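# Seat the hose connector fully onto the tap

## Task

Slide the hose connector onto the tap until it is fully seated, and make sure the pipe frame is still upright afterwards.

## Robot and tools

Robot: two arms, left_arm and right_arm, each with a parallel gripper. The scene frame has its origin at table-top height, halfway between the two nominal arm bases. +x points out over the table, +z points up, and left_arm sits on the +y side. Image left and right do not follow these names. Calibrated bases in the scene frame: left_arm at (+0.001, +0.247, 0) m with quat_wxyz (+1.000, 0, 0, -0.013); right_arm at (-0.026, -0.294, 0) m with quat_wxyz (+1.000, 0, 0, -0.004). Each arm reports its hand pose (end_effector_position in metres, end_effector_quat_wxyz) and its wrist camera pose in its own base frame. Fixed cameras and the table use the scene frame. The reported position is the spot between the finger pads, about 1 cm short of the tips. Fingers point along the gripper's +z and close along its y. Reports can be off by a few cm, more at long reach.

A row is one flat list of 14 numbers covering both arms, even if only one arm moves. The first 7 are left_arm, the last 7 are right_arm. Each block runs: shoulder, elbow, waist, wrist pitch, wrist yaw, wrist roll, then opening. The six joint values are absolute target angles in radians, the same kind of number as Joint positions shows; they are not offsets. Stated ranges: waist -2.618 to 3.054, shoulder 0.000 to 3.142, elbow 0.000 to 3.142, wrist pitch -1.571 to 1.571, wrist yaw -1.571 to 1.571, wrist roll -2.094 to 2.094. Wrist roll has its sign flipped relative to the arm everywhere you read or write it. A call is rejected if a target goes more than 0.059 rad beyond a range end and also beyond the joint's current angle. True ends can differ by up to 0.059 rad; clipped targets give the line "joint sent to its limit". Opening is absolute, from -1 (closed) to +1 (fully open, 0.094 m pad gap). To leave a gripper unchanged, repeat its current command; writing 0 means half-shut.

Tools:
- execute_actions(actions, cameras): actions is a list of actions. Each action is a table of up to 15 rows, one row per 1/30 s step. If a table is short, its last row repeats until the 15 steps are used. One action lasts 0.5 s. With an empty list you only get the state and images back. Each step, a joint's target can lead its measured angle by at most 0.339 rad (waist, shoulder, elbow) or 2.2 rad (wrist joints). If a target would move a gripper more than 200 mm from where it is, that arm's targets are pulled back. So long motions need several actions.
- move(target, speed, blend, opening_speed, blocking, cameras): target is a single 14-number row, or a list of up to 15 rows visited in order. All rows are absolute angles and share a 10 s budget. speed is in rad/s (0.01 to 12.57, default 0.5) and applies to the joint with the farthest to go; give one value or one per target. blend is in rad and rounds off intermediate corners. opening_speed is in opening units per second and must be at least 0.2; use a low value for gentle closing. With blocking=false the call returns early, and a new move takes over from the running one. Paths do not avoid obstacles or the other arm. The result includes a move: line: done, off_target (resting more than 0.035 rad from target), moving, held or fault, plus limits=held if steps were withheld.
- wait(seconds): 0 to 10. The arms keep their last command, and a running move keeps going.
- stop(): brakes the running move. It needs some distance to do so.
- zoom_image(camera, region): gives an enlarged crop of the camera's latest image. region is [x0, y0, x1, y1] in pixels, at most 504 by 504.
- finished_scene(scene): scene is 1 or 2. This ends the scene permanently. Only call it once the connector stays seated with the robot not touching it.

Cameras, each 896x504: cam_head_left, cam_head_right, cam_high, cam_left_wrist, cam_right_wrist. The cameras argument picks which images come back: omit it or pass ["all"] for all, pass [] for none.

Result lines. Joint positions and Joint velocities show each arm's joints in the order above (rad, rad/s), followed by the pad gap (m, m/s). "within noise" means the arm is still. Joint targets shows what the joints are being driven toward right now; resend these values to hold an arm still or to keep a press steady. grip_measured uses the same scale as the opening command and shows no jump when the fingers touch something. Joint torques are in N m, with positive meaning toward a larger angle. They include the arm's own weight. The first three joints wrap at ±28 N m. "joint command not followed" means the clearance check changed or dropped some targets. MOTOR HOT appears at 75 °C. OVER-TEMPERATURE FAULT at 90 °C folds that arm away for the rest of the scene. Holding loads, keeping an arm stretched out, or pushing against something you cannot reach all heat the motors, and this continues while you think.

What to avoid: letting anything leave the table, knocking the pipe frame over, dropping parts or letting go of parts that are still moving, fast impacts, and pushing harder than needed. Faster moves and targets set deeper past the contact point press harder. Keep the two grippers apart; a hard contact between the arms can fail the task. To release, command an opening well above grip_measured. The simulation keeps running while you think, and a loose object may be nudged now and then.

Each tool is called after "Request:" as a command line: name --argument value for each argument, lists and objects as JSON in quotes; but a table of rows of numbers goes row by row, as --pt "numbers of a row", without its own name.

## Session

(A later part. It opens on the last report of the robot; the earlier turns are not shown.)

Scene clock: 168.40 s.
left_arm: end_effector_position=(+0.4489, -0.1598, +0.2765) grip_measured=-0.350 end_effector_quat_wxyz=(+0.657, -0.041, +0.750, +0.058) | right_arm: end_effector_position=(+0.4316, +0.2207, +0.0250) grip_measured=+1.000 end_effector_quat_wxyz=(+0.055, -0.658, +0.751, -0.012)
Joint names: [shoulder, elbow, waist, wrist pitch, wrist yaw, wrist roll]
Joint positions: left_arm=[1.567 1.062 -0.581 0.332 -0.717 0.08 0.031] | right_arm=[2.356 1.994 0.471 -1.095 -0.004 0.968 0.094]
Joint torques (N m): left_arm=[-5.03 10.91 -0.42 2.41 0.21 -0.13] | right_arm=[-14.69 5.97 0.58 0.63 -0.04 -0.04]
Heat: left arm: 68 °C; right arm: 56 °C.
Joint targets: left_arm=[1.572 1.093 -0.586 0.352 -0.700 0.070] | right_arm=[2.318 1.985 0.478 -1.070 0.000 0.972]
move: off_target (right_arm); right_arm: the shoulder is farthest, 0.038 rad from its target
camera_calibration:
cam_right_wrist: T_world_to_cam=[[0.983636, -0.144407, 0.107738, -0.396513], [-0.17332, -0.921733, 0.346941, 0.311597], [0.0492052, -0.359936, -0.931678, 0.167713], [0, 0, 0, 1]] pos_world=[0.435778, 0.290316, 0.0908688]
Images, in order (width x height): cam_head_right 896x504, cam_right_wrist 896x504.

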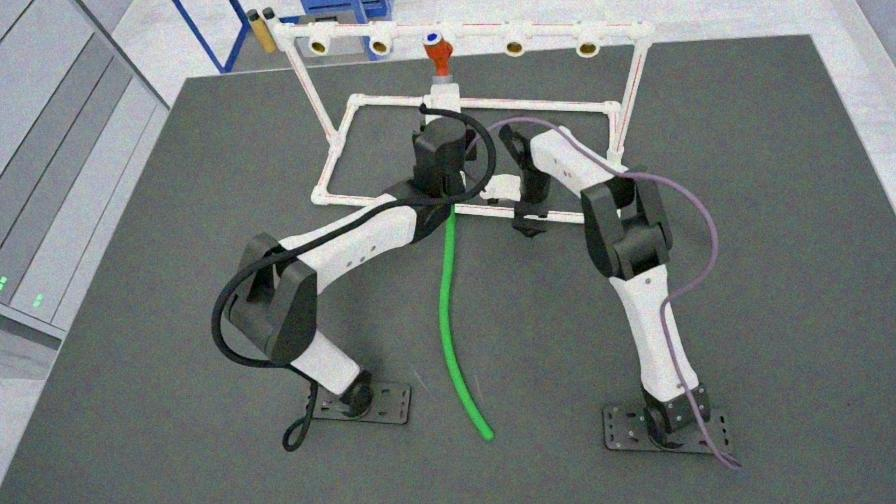

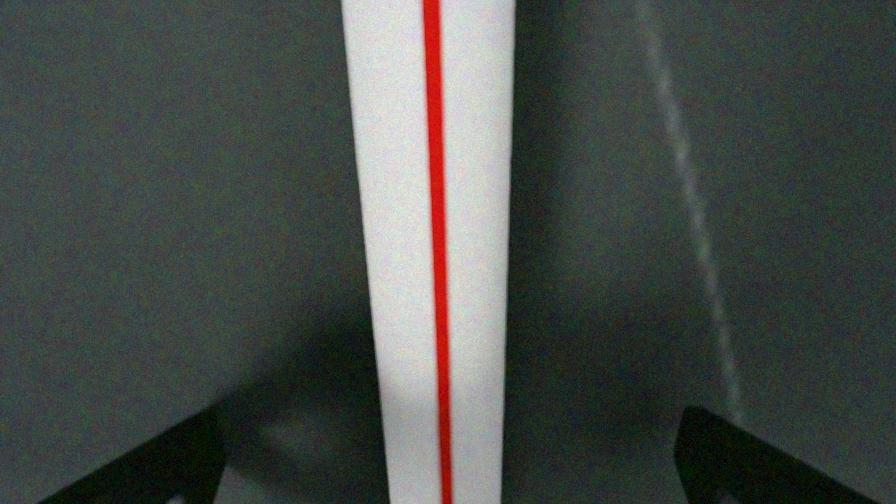

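Request:
move --target '[1.572,1.093,-0.586,0.352,-0.700,0.07,-0.5,2.345,1.99,0.474,-1.08,0,0.972,-0.8]' --speed 0.15 --opening_speed 0.9

Request:
zoom_image --camera "cam_left_wrist" --region '[330, 100, 570, 350]'

Request:
zoom_image --camera "cam_high" --region '[420, 140, 560, 300]'

Scene clock: 173.30 s.
left_arm: end_effector_position=(+0.4489, -0.1598, +0.2765) grip_measured=-0.350 end_effector_quat_wxyz=(+0.657, -0.041, +0.750, +0.058) | right_arm: end_effector_position=(+0.4322, +0.2205, +0.0251) grip_measured=-0.619 end_effector_quat_wxyz=(+0.056, -0.658, +0.751, -0.013)
Joint names: [shoulder, elbow, waist, wrist pitch, wrist yaw, wrist roll]
Joint positions: left_arm=[1.567 1.062 -0.581 0.332 -0.717 0.08 0.031] | right_arm=[2.356 1.994 0.471 -1.094 -0.001 0.968 0.018]
Joint torques (N m): left_arm=[-5.04 10.89 -0.4 2.4 0.21 -0.12] | right_arm=[-12.36 6.49 0.21 0.53 -0.08 -0.04]
Heat: left arm: 69 °C; right arm: 58 °C.
Joint targets: left_arm=[1.572 1.093 -0.586 0.352 -0.700 0.070] | right_arm=[2.345 1.990 0.474 -1.080 0.000 0.972]
move: done
camera_calibration:
cam_left_wrist: T_world_to_cam=[[0.1089, -0.993261, -0.0396737, -0.197764], [-0.530264, -0.0242868, -0.847484, 0.510266], [0.840809, 0.113329, -0.529335, -0.120696], [0, 0, 0, 1]] pos_world=[0.393595, -0.17036, 0.360708]
cam_right_wrist: T_world_to_cam=[[0.983383, -0.143766, 0.110854, -0.397286], [-0.173904, -0.921249, 0.347935, 0.311596], [0.0521026, -0.361431, -0.930942, 0.16676], [0, 0, 0, 1]] pos_world=[0.436183, 0.290214, 0.0908693]

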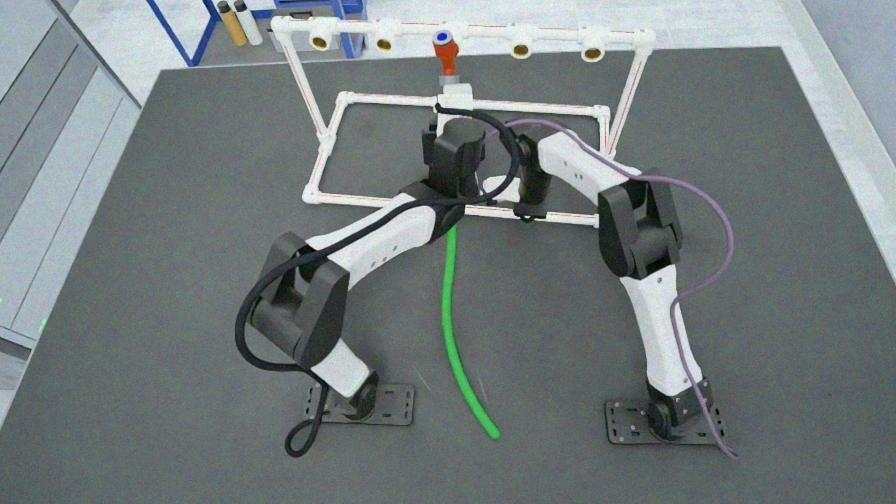

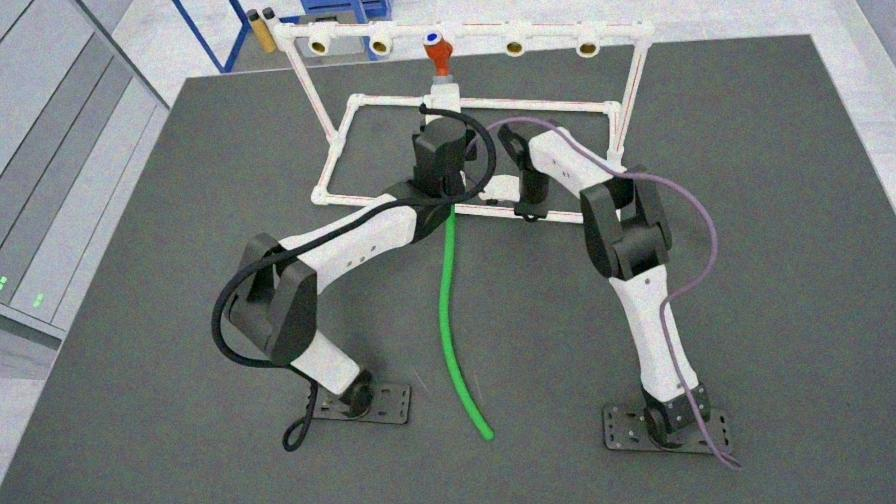

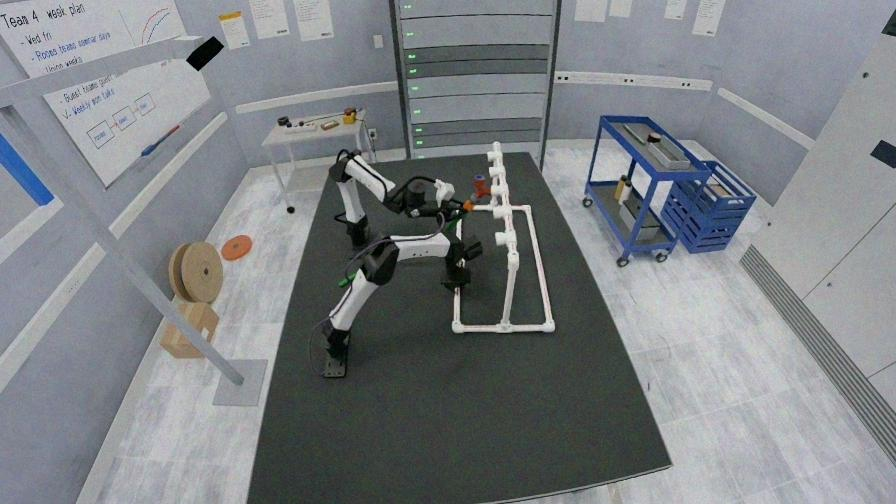

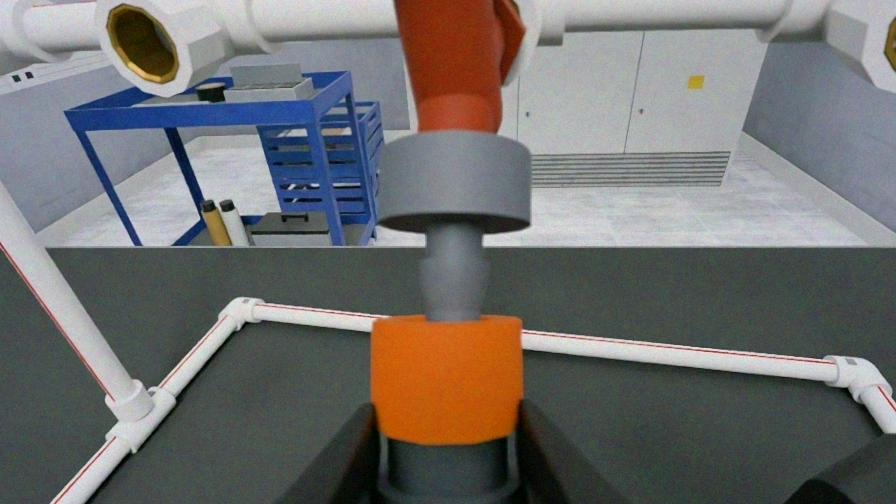

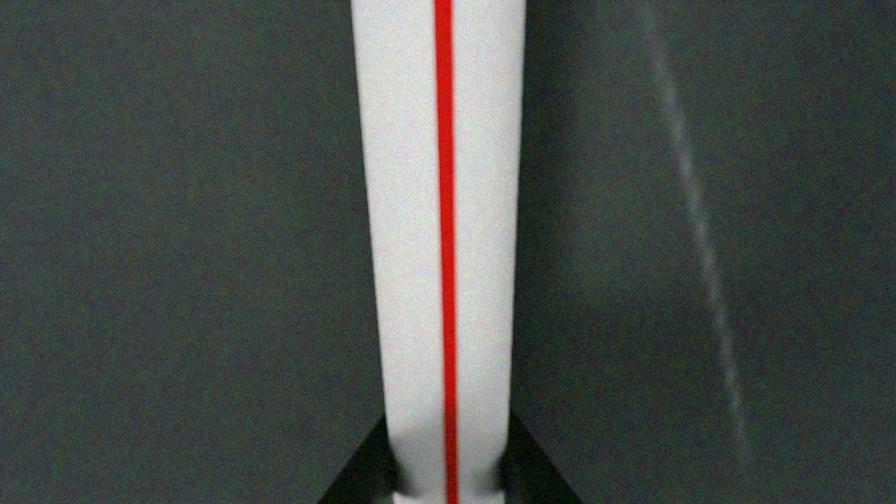

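Scaled by 2.016 from the camera's 896x504 image, which has a finer 1280x720 frame.

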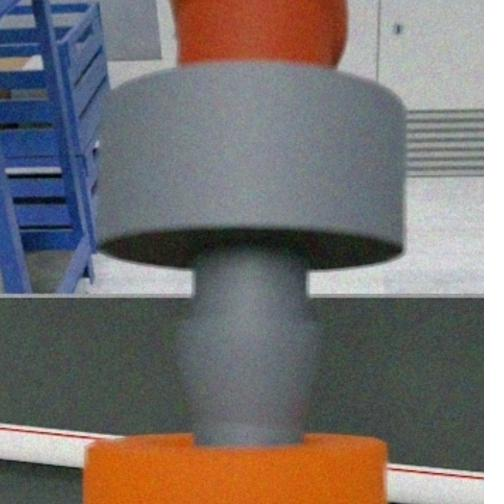

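Scaled by 3.150 from the camera's 896x504 image, which has a finer 1280x720 frame.

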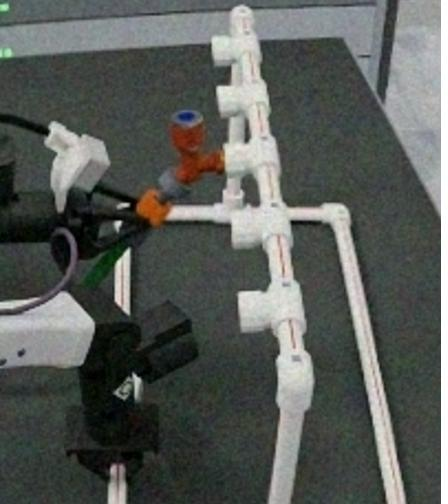

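Request:
move --target '[1.583,1.127,-0.582,0.326,-0.697,0.07,-0.5,2.345,1.990,0.474,-1.080,0,0.972,-0.8]' --speed 0.1 --cameras '["cam_left_wrist","cam_right_wrist"]'

Request:
zoom_image --camera "cam_left_wrist" --region '[330, 100, 570, 350]'

Scene clock: 195.27 s.
left_arm: end_effector_position=(+0.4515, -0.1615, +0.2828) grip_measured=-0.350 end_effector_quat_wxyz=(+0.658, -0.041, +0.750, +0.058) | right_arm: end_effector_position=(+0.4322, +0.2205, +0.0251) grip_measured=-0.620 end_effector_quat_wxyz=(+0.056, -0.658, +0.751, -0.013)
Joint names: [shoulder, elbow, waist, wrist pitch, wrist yaw, wrist roll]
Joint positions: left_arm=[1.572 1.092 -0.581 0.31 -0.717 0.08 0.031] | right_arm=[2.356 1.994 0.471 -1.094 -0.001 0.968 0.018]
Joint torques (N m): left_arm=[-4.64 11.29 -0.12 2.34 0.26 -0.13] | right_arm=[-12.38 6.49 0.23 0.53 -0.08 -0.04]
Heat: left arm: 71 °C; right arm: 64 °C.
Joint targets: left_arm=[1.583 1.127 -0.582 0.326 -0.697 0.070] | right_arm=[2.345 1.990 0.474 -1.080 0.000 0.972]
move: done
camera_calibration:
cam_left_wrist: T_world_to_cam=[[0.10896, -0.993313, -0.0381773, -0.199957], [-0.528602, -0.0253729, -0.84849, 0.516323], [0.841848, 0.112632, -0.527832, -0.120416], [0, 0, 0, 1]] pos_world=[0.396089, -0.171956, 0.366902]
cam_right_wrist: T_world_to_cam=[[0.983383, -0.143766, 0.110854, -0.397286], [-0.173904, -0.921249, 0.347935, 0.311596], [0.0521026, -0.361431, -0.930942, 0.16676], [0, 0, 0, 1]] pos_world=[0.436183, 0.290214, 0.0908693]
Images, in order (width x height): cam_left_wrist 896x504, cam_right_wrist 896x504.

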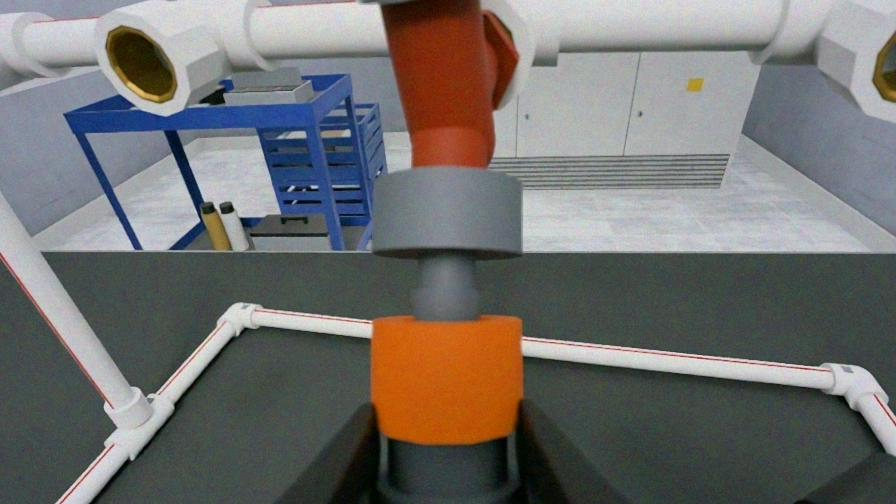

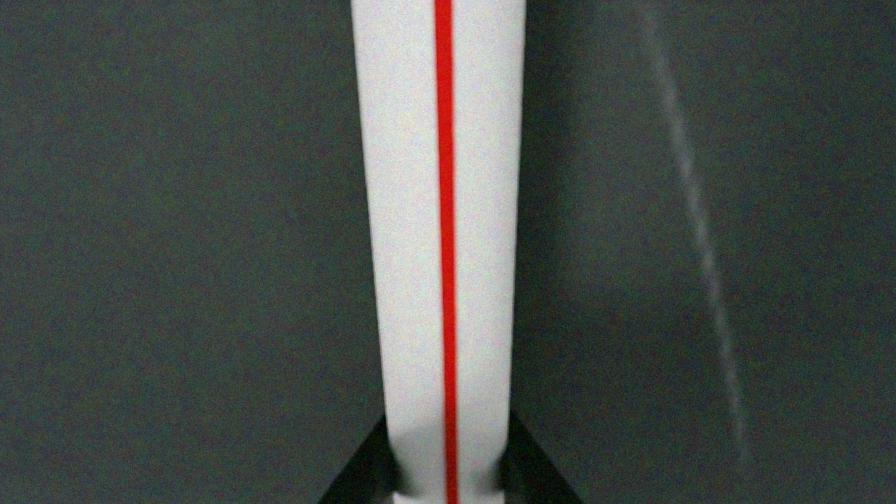

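Scaled by 2.016 from the camera's 896x504 image, which has a finer 1280x720 frame.

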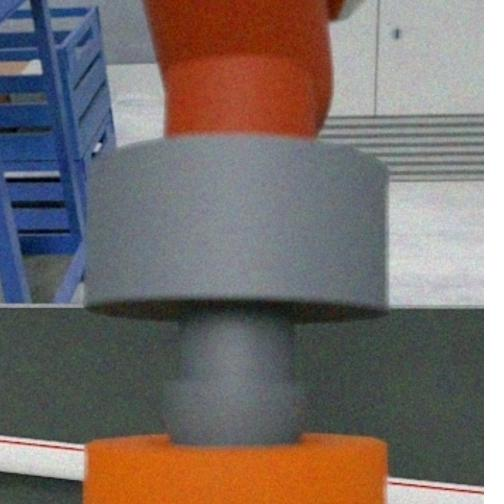

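Request:
move --target '[1.597,1.175,-0.566,0.293,-0.687,0.07,-0.5,2.345,1.990,0.474,-1.080,0,0.972,-0.8]' --speed 0.1 --cameras '["cam_left_wrist","cam_high"]'

Request:
zoom_image --camera "cam_left_wrist" --region '[330, 100, 570, 350]'

Scene clock: 199.40 s.
left_arm: end_effector_position=(+0.4565, -0.1599, +0.2863) grip_measured=-0.350 end_effector_quat_wxyz=(+0.652, -0.040, +0.755, +0.065) | right_arm: end_effector_position=(+0.4329, +0.2208, +0.0252) grip_measured=-0.620 end_effector_quat_wxyz=(+0.057, -0.658, +0.751, -0.014)
Joint names: [shoulder, elbow, waist, wrist pitch, wrist yaw, wrist roll]
Joint positions: left_arm=[1.585 1.134 -0.572 0.261 -0.716 0.08 0.031] | right_arm=[2.356 1.994 0.471 -1.09 -0.001 0.968 0.018]
Joint torques (N m): left_arm=[-4.59 12.05 0.59 2.56 0.33 -0.13] | right_arm=[-12.36 6.48 0.25 0.51 -0.08 -0.05]
Heat: left arm: 70 °C; right arm: 65 °C.
Joint targets: left_arm=[1.597 1.175 -0.566 0.293 -0.687 0.070] | right_arm=[2.345 1.990 0.474 -1.080 0.000 0.972]
move: off_target (left_arm); left_arm: the elbow is farthest, 0.041 rad from its target
camera_calibration:
cam_left_wrist: T_world_to_cam=[[0.115929, -0.991992, -0.0501205, -0.1983], [-0.542033, -0.0208986, -0.840097, 0.526406], [0.832322, 0.124559, -0.540115, -0.1132], [0, 0, 0, 1]] pos_world=[0.402537, -0.171611, 0.371153]
Images, in order (width x height): cam_high 896x504, cam_left_wrist 896x504.

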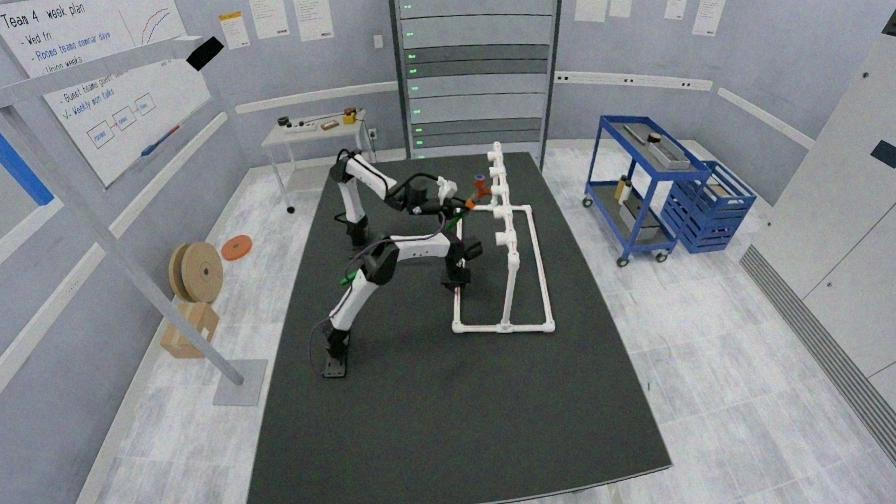

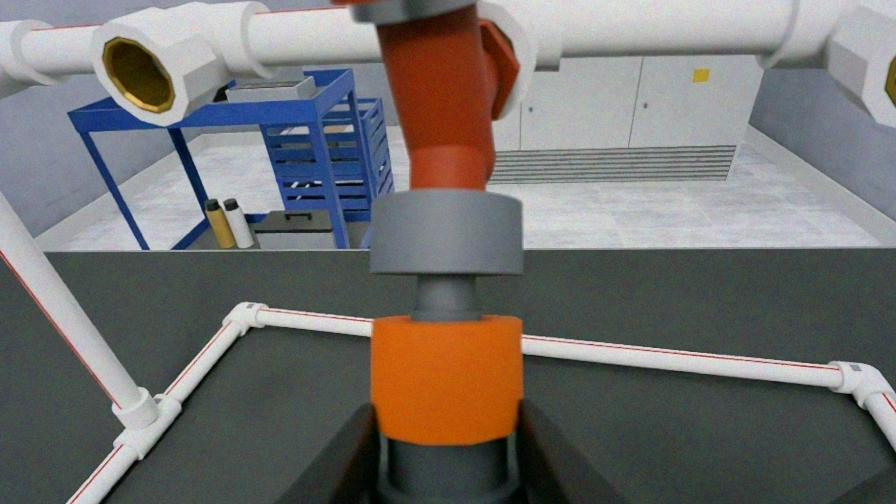

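Scaled by 2.016 from the camera's 896x504 image, which has a finer 1280x720 frame.

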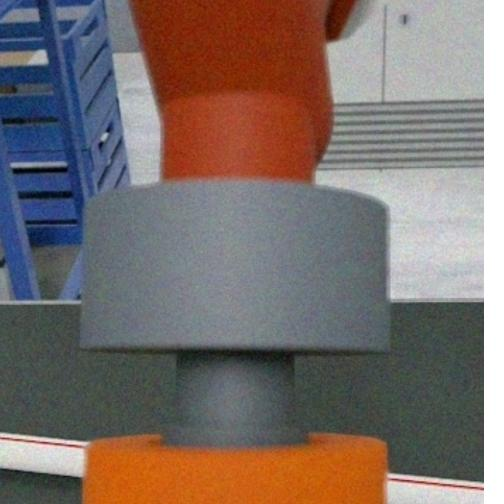

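Request:
move --target '[1.612,1.235,-0.558,0.283,-0.680,0.07,-0.5,2.42,1.950,0.474,-1.18,0,0.972,-0.8]' --speed 0.12 --cameras '["cam_left_wrist","cam_head_right"]'

Request:
zoom_image --camera "cam_left_wrist" --region '[330, 100, 570, 350]'

Scene clock: 205.37 s.
left_arm: end_effector_position=(+0.4613, -0.1596, +0.2890) grip_measured=-0.350 end_effector_quat_wxyz=(+0.644, -0.038, +0.761, +0.072) | right_arm: end_effector_position=(+0.4317, +0.2200, +0.0223) grip_measured=-0.620 end_effector_quat_wxyz=(+0.053, -0.658, +0.751, -0.014)
Joint names: [shoulder, elbow, waist, wrist pitch, wrist yaw, wrist roll]
Joint positions: left_arm=[1.599 1.18 -0.566 0.205 -0.715 0.08 0.031] | right_arm=[2.36 1.99 0.471 -1.09 0 0.968 0.018]
Joint torques (N m): left_arm=[-4.72 13.29 0.66 3.11 0.4 -0.13] | right_arm=[-6.26 2.86 0.21 -0.43 -0.09 -0.05]
Heat: left arm: 71 °C; right arm: 65 °C.
Joint targets: left_arm=[1.612 1.235 -0.558 0.283 -0.680 0.070] | right_arm=[2.420 1.950 0.474 -1.180 0.000 0.972]
move: off_target (left_arm, right_arm); left_arm: the wrist pitch is farthest, 0.078 rad from its target; right_arm: the wrist pitch is farthest, 0.090 rad from its target
camera_calibration:
cam_left_wrist: T_world_to_cam=[[0.119996, -0.990598, -0.0656935, -0.195604], [-0.559513, -0.0128183, -0.828722, 0.537384], [0.820089, 0.1362, -0.555791, -0.103593], [0, 0, 0, 1]] pos_world=[0.4091, -0.172767, 0.374917]
Images, in order (width x height): cam_head_right 896x504, cam_left_wrist 896x504.

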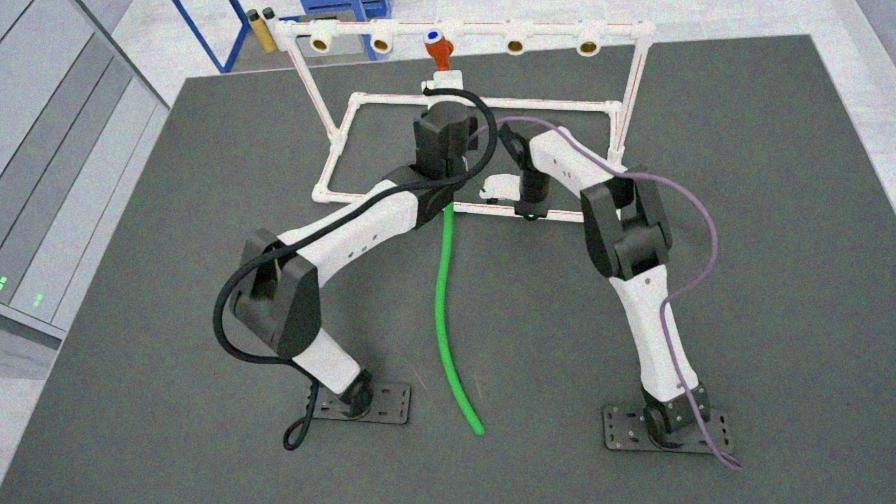

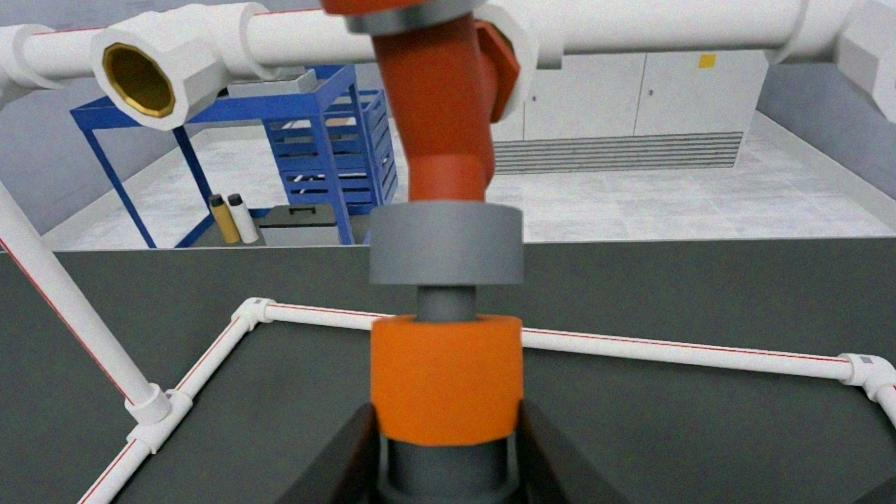

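Scaled by 2.016 from the camera's 896x504 image, which has a finer 1280x720 frame.

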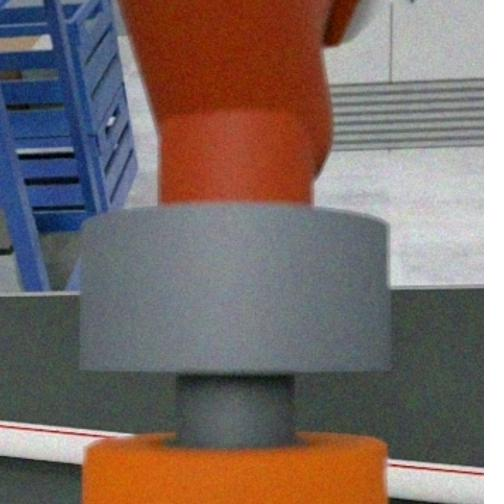

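Request:
move --target '[1.628,1.30,-0.552,0.34,-0.672,0.07,-0.5,2.45,1.930,0.474,-1.24,0,0.972,-0.8]' --speed 0.15 --cameras '["cam_left_wrist","cam_head_right"]'

Request:
zoom_image --camera "cam_left_wrist" --region '[330, 100, 570, 350]'

Scene clock: 209.67 s.
left_arm: end_effector_position=(+0.4677, -0.1621, +0.2911) grip_measured=-0.350 end_effector_quat_wxyz=(+0.641, -0.037, +0.763, +0.074) | right_arm: end_effector_position=(+0.4327, +0.2186, +0.0206) grip_measured=-0.620 end_effector_quat_wxyz=(+0.052, -0.658, +0.751, -0.018)
Joint names: [shoulder, elbow, waist, wrist pitch, wrist yaw, wrist roll]
Joint positions: left_arm=[1.625 1.221 -0.563 0.181 -0.715 0.08 0.031] | right_arm=[2.364 1.99 0.471 -1.087 0.01 0.968 0.018]
Joint torques (N m): left_arm=[-5.64 15.51 0.98 4.05 0.51 -0.13] | right_arm=[-3.97 0.84 0.23 -0.99 -0.2 -0.05]
Heat: left arm: 72 °C; right arm: 64 °C.
Joint targets: left_arm=[1.628 1.300 -0.552 0.340 -0.672 0.070] | right_arm=[2.450 1.930 0.474 -1.240 0.000 0.972]
move: off_target (left_arm, right_arm); left_arm: the wrist pitch is farthest, 0.159 rad from its target; right_arm: the wrist pitch is farthest, 0.153 rad from its target
camera_calibration:
cam_left_wrist: T_world_to_cam=[[0.122178, -0.989979, -0.0708131, -0.198161], [-0.565009, -0.010717, -0.825015, 0.544372], [0.815989, 0.140808, -0.560656, -0.103354], [0, 0, 0, 1]] pos_world=[0.416121, -0.175788, 0.377137]
Images, in order (width x height): cam_head_right 896x504, cam_left_wrist 896x504.

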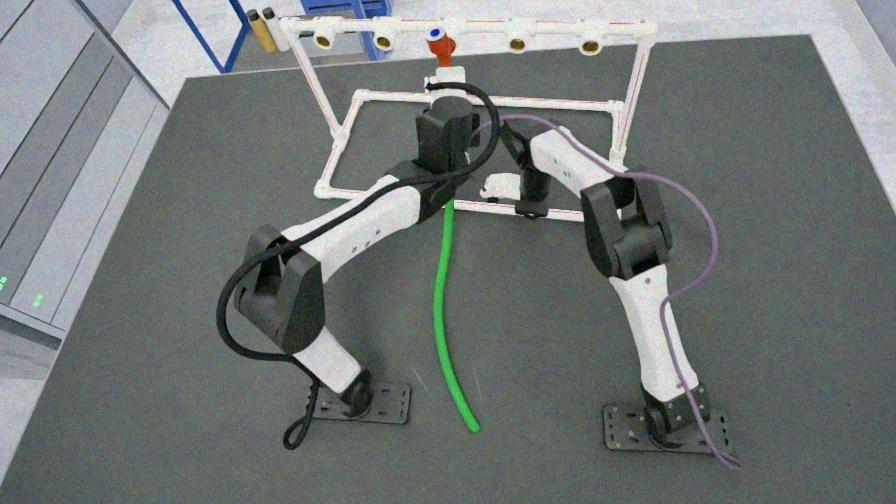

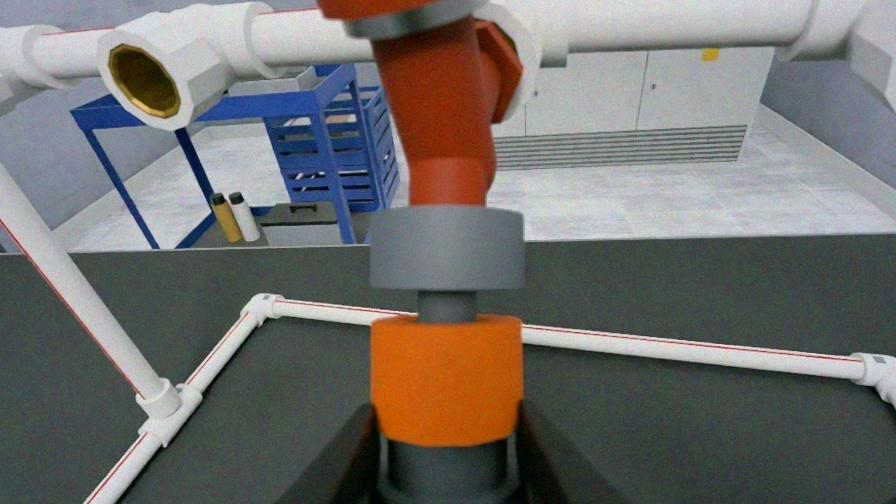

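Scaled by 2.016 from the camera's 896x504 image, which has a finer 1280x720 frame.

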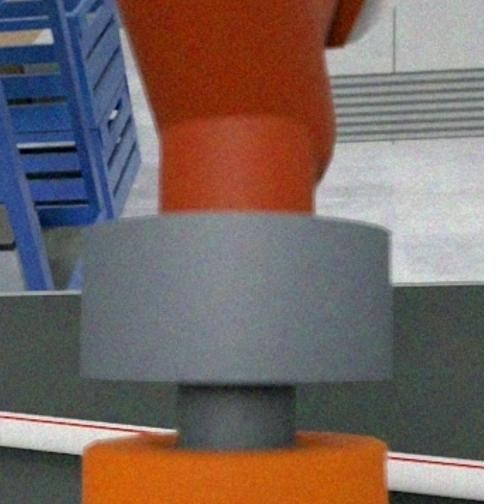

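Request:
move --target '[1.632,1.34,-0.552,0.44,-0.655,0.07,-0.5,2.53,1.88,0.474,-1.38,0,0.972,-0.8]' --speed 0.15 --cameras '["cam_left_wrist","cam_head_right"]'

Request:
zoom_image --camera "cam_left_wrist" --region '[330, 100, 570, 350]'

Scene clock: 218.63 s.
left_arm: end_effector_position=(+0.4707, -0.1636, +0.2929) grip_measured=-0.350 end_effector_quat_wxyz=(+0.642, -0.037, +0.762, +0.074) | right_arm: end_effector_position=(+0.4292, +0.2153, +0.0129) grip_measured=-0.620 end_effector_quat_wxyz=(+0.037, -0.657, +0.753, -0.018)
Joint names: [shoulder, elbow, waist, wrist pitch, wrist yaw, wrist roll]
Joint positions: left_arm=[1.636 1.238 -0.563 0.18 -0.715 0.078 0.031] | right_arm=[2.38 1.99 0.471 -1.1 0.018 0.965 0.018]
Joint torques (N m): left_arm=[-6.35 17.77 0.91 5.27 0.69 -0.09] | right_arm=[1.5 -4.23 0.24 -2.21 -0.29 0]
Heat: left arm: 73 °C; right arm: 60 °C.
Joint targets: left_arm=[1.632 1.340 -0.552 0.440 -0.655 0.070] | right_arm=[2.530 1.880 0.474 -1.380 0.000 0.972]
move: off_target (left_arm, right_arm); left_arm: the wrist pitch is farthest, 0.260 rad from its target; right_arm: the wrist pitch is farthest, 0.280 rad from its target
camera_calibration:
cam_left_wrist: T_world_to_cam=[[0.122825, -0.989958, -0.0699798, -0.200344], [-0.562394, -0.0113309, -0.826792, 0.546879], [0.817696, 0.140906, -0.558138, -0.106082], [0, 0, 0, 1]] pos_world=[0.418912, -0.177188, 0.378927]
Images, in order (width x height): cam_head_right 896x504, cam_left_wrist 896x504.

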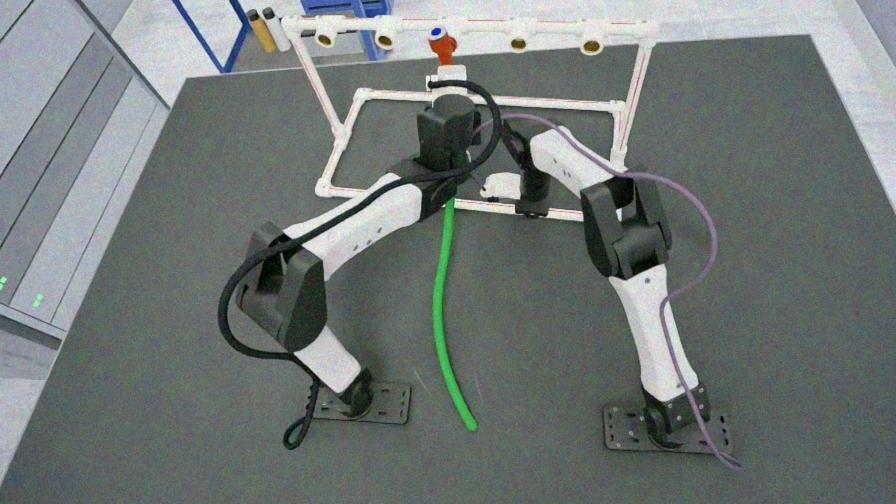

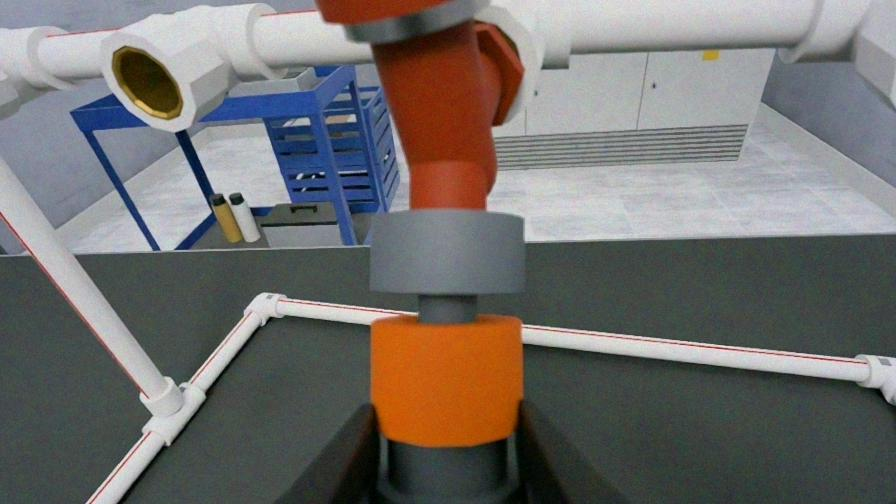

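Scaled by 2.016 from the camera's 896x504 image, which has a finer 1280x720 frame.

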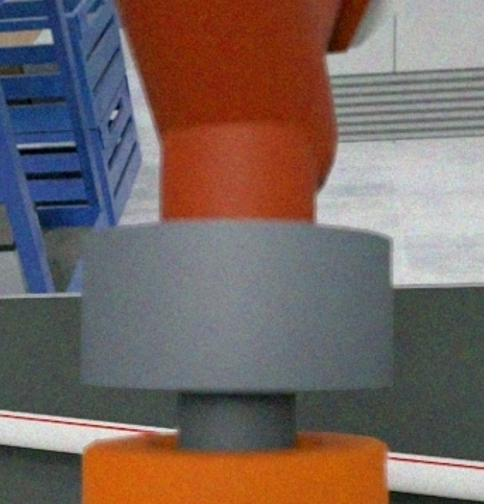

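Request:
move --target '[1.618,1.385,-0.547,0.60,-0.63,0.07,-0.5,2.55,1.87,0.474,-1.40,0,0.972,-0.8]' --speed 0.15 --cameras '["cam_left_wrist","cam_head_right"]'

Request:
zoom_image --camera "cam_left_wrist" --region '[330, 100, 570, 350]'

Scene clock: 227.80 s.
left_arm: end_effector_position=(+0.4760, -0.1682, +0.3003) grip_measured=-0.350 end_effector_quat_wxyz=(+0.653, -0.035, +0.755, +0.059) | right_arm: end_effector_position=(+0.4286, +0.2108, +0.0122) grip_measured=-0.620 end_effector_quat_wxyz=(+0.030, -0.654, +0.755, -0.021)
Joint names: [shoulder, elbow, waist, wrist pitch, wrist yaw, wrist roll]
Joint positions: left_arm=[1.647 1.252 -0.556 0.211 -0.684 0.073 0.031] | right_arm=[2.381 1.99 0.466 -1.11 0.026 0.962 0.018]
Joint torques (N m): left_arm=[-8.35 20.75 0.8 6.84 0.65 -0.05] | right_arm=[3.17 -5.26 0.66 -2.3 -0.38 0.03]
Heat: left arm: 78 °C; right arm: 56 °C. Fold the left arm in close to its base, or ease its load, before you think long.
Joint targets: left_arm=[1.618 1.385 -0.547 0.600 -0.630 0.070] | right_arm=[2.550 1.870 0.474 -1.400 0.000 0.972]
MOTOR HOT: the wrist pitch of the left arm reports 78 °C; the controller's stop level is 90 °C. To cool a motor, set the load down, stop pushing, or move to a pose that needs little force.
move: off_target (left_arm, right_arm); left_arm: the wrist pitch is farthest, 0.389 rad from its target; right_arm: the wrist pitch is farthest, 0.290 rad from its target
camera_calibration:
cam_left_wrist: T_world_to_cam=[[0.099597, -0.993851, -0.0483886, -0.201225], [-0.540979, -0.01327, -0.840931, 0.549572], [0.835118, 0.109931, -0.538974, -0.124991], [0, 0, 0, 1]] pos_world=[0.421731, -0.178954, 0.385048]
Images, in order (width x height): cam_head_right 896x504, cam_left_wrist 896x504.

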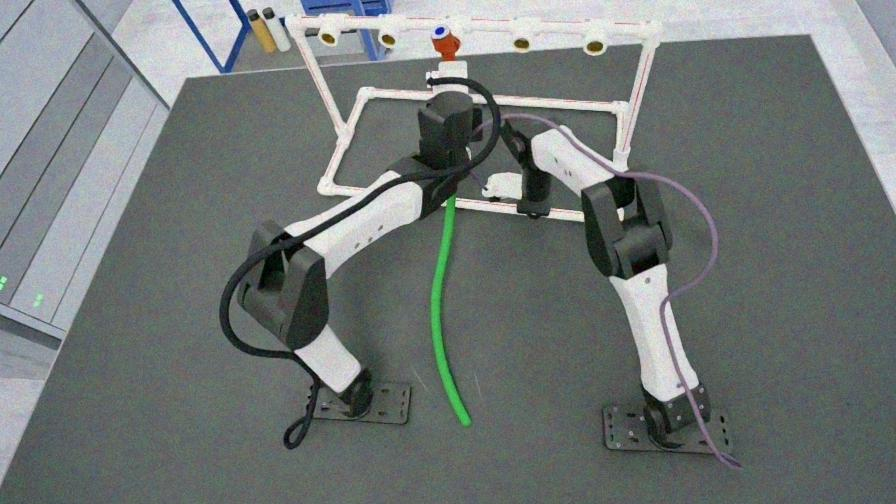

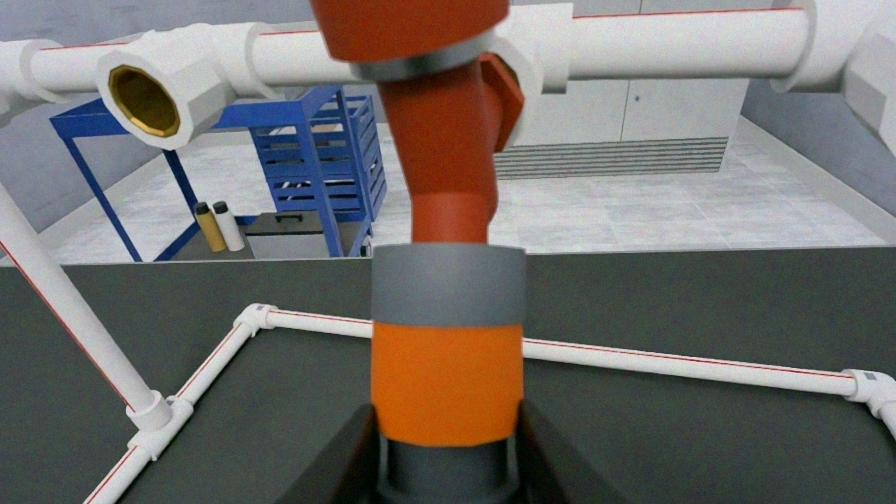

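Scaled by 2.016 from the camera's 896x504 image, which has a finer 1280x720 frame.

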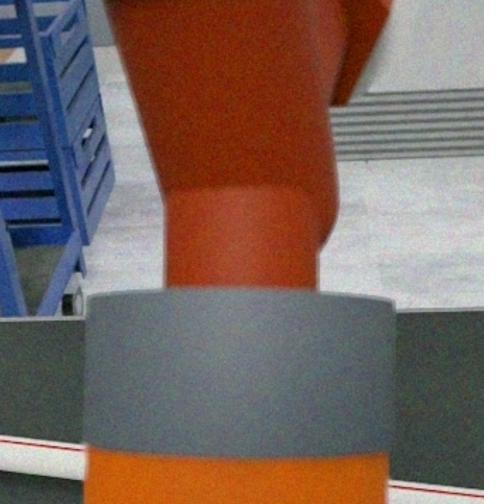

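Request:
move --target '[1.648,1.285,-0.557,0.235,-0.677,0.07,-0.5,2.373,1.989,0.468,-1.095,0.02,0.963,-0.8]' --speed 0.2 --cameras '["cam_left_wrist"]'

Request:
zoom_image --camera "cam_left_wrist" --region '[330, 200, 570, 450]'

Scene clock: 232.80 s.
left_arm: end_effector_position=(+0.4752, -0.1679, +0.2954) grip_measured=-0.350 end_effector_quat_wxyz=(+0.645, -0.030, +0.761, +0.063) | right_arm: end_effector_position=(+0.4375, +0.2148, +0.0230) grip_measured=-0.620 end_effector_quat_wxyz=(+0.053, -0.652, +0.756, -0.027)
Joint names: [shoulder, elbow, waist, wrist pitch, wrist yaw, wrist roll]
Joint positions: left_arm=[1.647 1.252 -0.556 0.187 -0.683 0.073 0.031] | right_arm=[2.366 2.002 0.466 -1.09 0.027 0.959 0.018]
Joint torques (N m): left_arm=[-5.97 11.18 -0.05 2.75 0.08 -0.05] | right_arm=[-10.84 5.57 0.16 0.37 -0.15 -0.04]
Heat: left arm: 83 °C; right arm: 55 °C. Fold the left arm in close to its base, or ease its load, before you think long.
Joint targets: left_arm=[1.648 1.285 -0.557 0.235 -0.677 0.070] | right_arm=[2.373 1.989 0.468 -1.095 0.020 0.963]
MOTOR HOT: still on. The elbow of the left arm reports 83 °C.
move: off_target (left_arm); left_arm: the wrist pitch is farthest, 0.048 rad from its target
camera_calibration:
cam_left_wrist: T_world_to_cam=[[0.0973526, -0.993263, -0.0628613, -0.195571], [-0.558185, -0.00219865, -0.829714, 0.551759], [0.823986, 0.115863, -0.554638, -0.116106], [0, 0, 0, 1]] pos_world=[0.422692, -0.179588, 0.381111]
Images, in order (width x height): cam_left_wrist 896x504.

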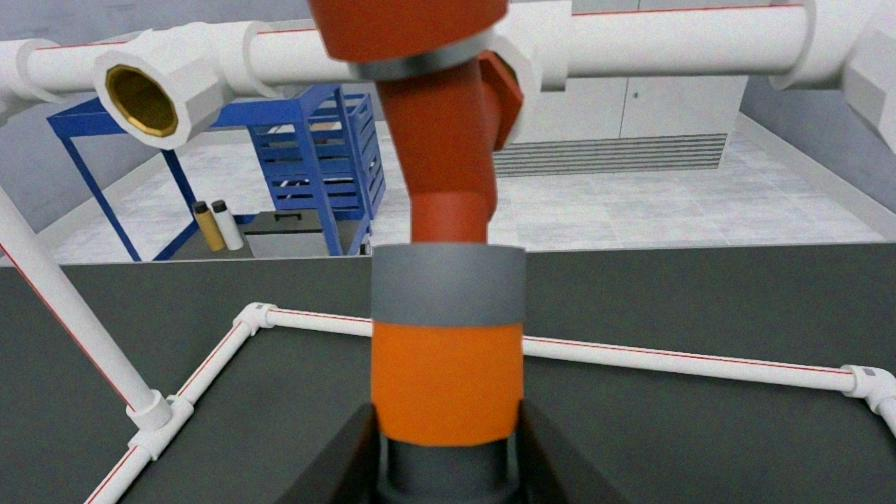

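Scaled by 2.016 from the camera's 896x504 image, which has a finer 1280x720 frame.

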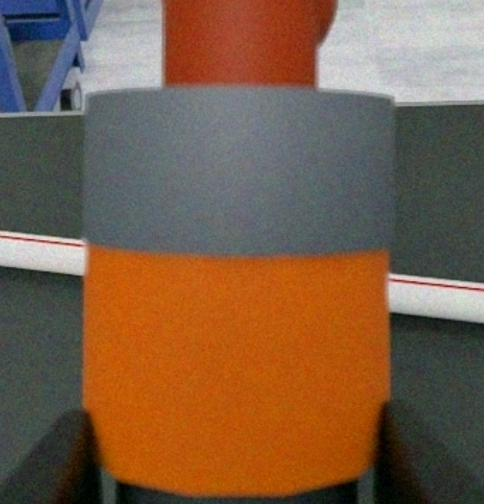

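Request:
move --target '[1.648,1.285,-0.557,0.225,-0.677,0.07,0.5,2.373,1.989,0.468,-1.095,0.02,0.963,-0.8]' --opening_speed 0.8 --cameras '["cam_left_wrist"]'

Request:
move --target '[1.345,1.078,-0.777,0.05,-0.91,0.146,0.5,2.373,1.989,0.468,-1.095,0.02,0.963,-0.8]' --speed 0.25 --cameras '["cam_left_wrist","cam_head_right"]'

Scene clock: 243.77 s.
left_arm: end_effector_position=(+0.4754, -0.1679, +0.2959) grip_measured=+0.498 end_effector_quat_wxyz=(+0.646, -0.030, +0.760, +0.063) | right_arm: end_effector_position=(+0.4376, +0.2149, +0.0231) grip_measured=-0.620 end_effector_quat_wxyz=(+0.053, -0.652, +0.756, -0.027)
Joint names: [shoulder, elbow, waist, wrist pitch, wrist yaw, wrist roll]
Joint positions: left_arm=[1.647 1.253 -0.556 0.189 -0.682 0.073 0.07] | right_arm=[2.366 2.002 0.466 -1.09 0.027 0.959 0.018]
Joint torques (N m): left_arm=[-5.97 11.1 -0.09 2.62 0.07 -0.06] | right_arm=[-10.85 5.59 0.16 0.37 -0.15 -0.05]
Heat: left arm: 83 °C; right arm: 59 °C. Fold the left arm in close to its base, or ease its load, before you think long.
Joint targets: left_arm=[1.648 1.285 -0.557 0.225 -0.677 0.070] | right_arm=[2.373 1.989 0.468 -1.095 0.020 0.963]
MOTOR HOT: still on. The elbow of the left arm reports 83 °C.
move: off_target (left_arm); left_arm: the wrist pitch is farthest, 0.036 rad from its target
camera_calibration:
cam_left_wrist: T_world_to_cam=[[0.097007, -0.993377, -0.0615825, -0.195798], [-0.556855, -0.00288721, -0.830605, 0.551821], [0.824926, 0.114867, -0.553446, -0.11687], [0, 0, 0, 1]] pos_world=[0.422687, -0.179483, 0.381607]
Images, in order (width x height): cam_left_wrist 896x504.

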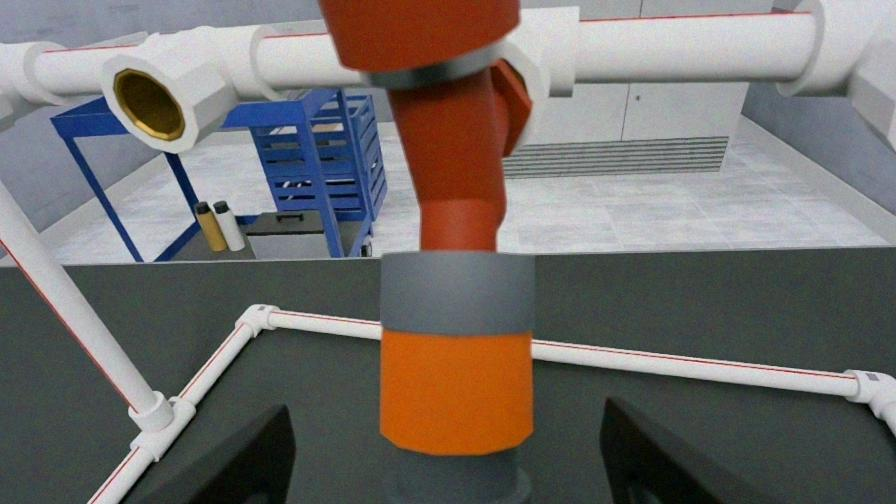

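Scene clock: 245.53 s.
left_arm: end_effector_position=(+0.3786, -0.1783, +0.3145) grip_measured=+0.498 end_effector_quat_wxyz=(+0.647, -0.030, +0.758, +0.070) | right_arm: end_effector_position=(+0.4376, +0.2148, +0.0231) grip_measured=-0.620 end_effector_quat_wxyz=(+0.053, -0.652, +0.756, -0.027)
Joint names: [shoulder, elbow, waist, wrist pitch, wrist yaw, wrist roll]
Joint positions: left_arm=[1.376 1.081 -0.767 0.049 -0.899 0.126 0.07] | right_arm=[2.366 2.002 0.466 -1.09 0.027 0.959 0.018]
Joint torques (N m): left_arm=[-6.58 7.71 -0.8 2.06 -0.17 0.2] | right_arm=[-10.86 5.56 0.14 0.38 -0.15 -0.03]
Heat: left arm: 82 °C; right arm: 59 °C. Fold the left arm in close to its base, or ease its load, before you think long.
Joint targets: left_arm=[1.345 1.078 -0.777 0.050 -0.910 0.146] | right_arm=[2.373 1.989 0.468 -1.095 0.020 0.963]
MOTOR HOT: still on. The elbow of the left arm reports 82 °C.
move: done
camera_calibration:
cam_left_wrist: T_world_to_cam=[[0.10617, -0.991641, -0.0733204, -0.195012], [-0.553021, 0.00239372, -0.833164, 0.513654], [0.826375, 0.129005, -0.548144, -0.0253016], [0, 0, 0, 1]] pos_world=[0.325674, -0.191348, 0.399791]
Images, in order (width x height): cam_head_right 896x504, cam_left_wrist 896x504.

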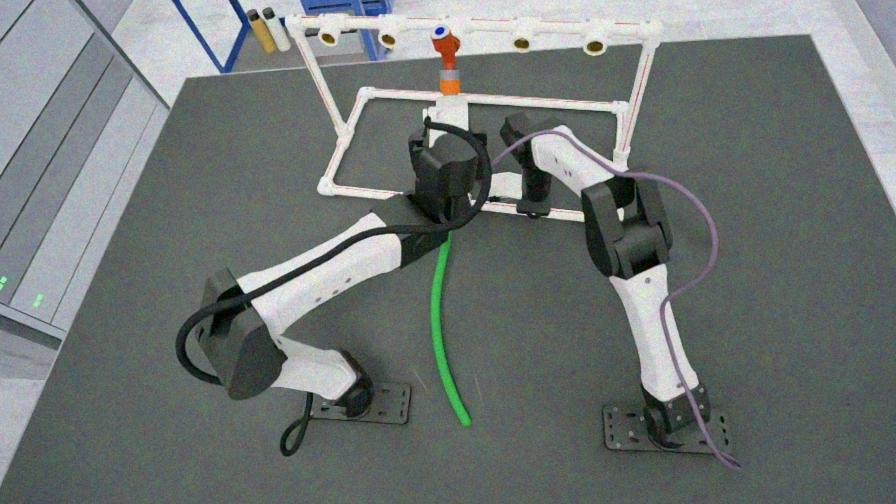

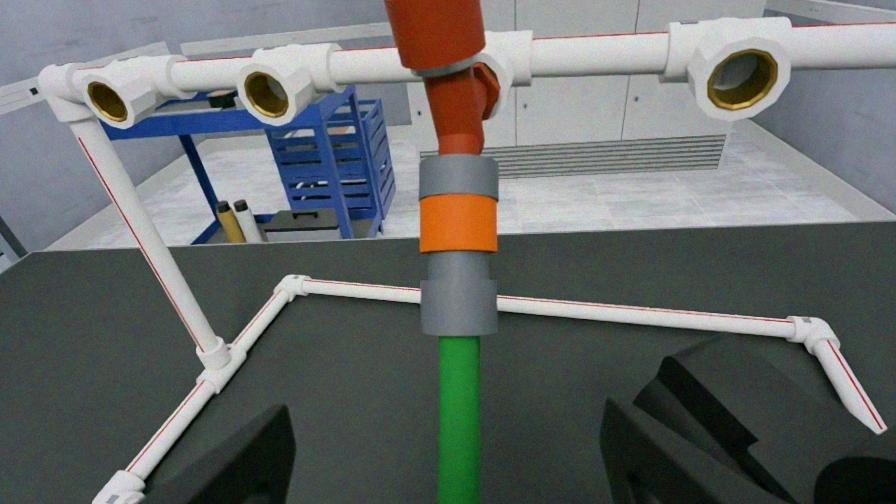

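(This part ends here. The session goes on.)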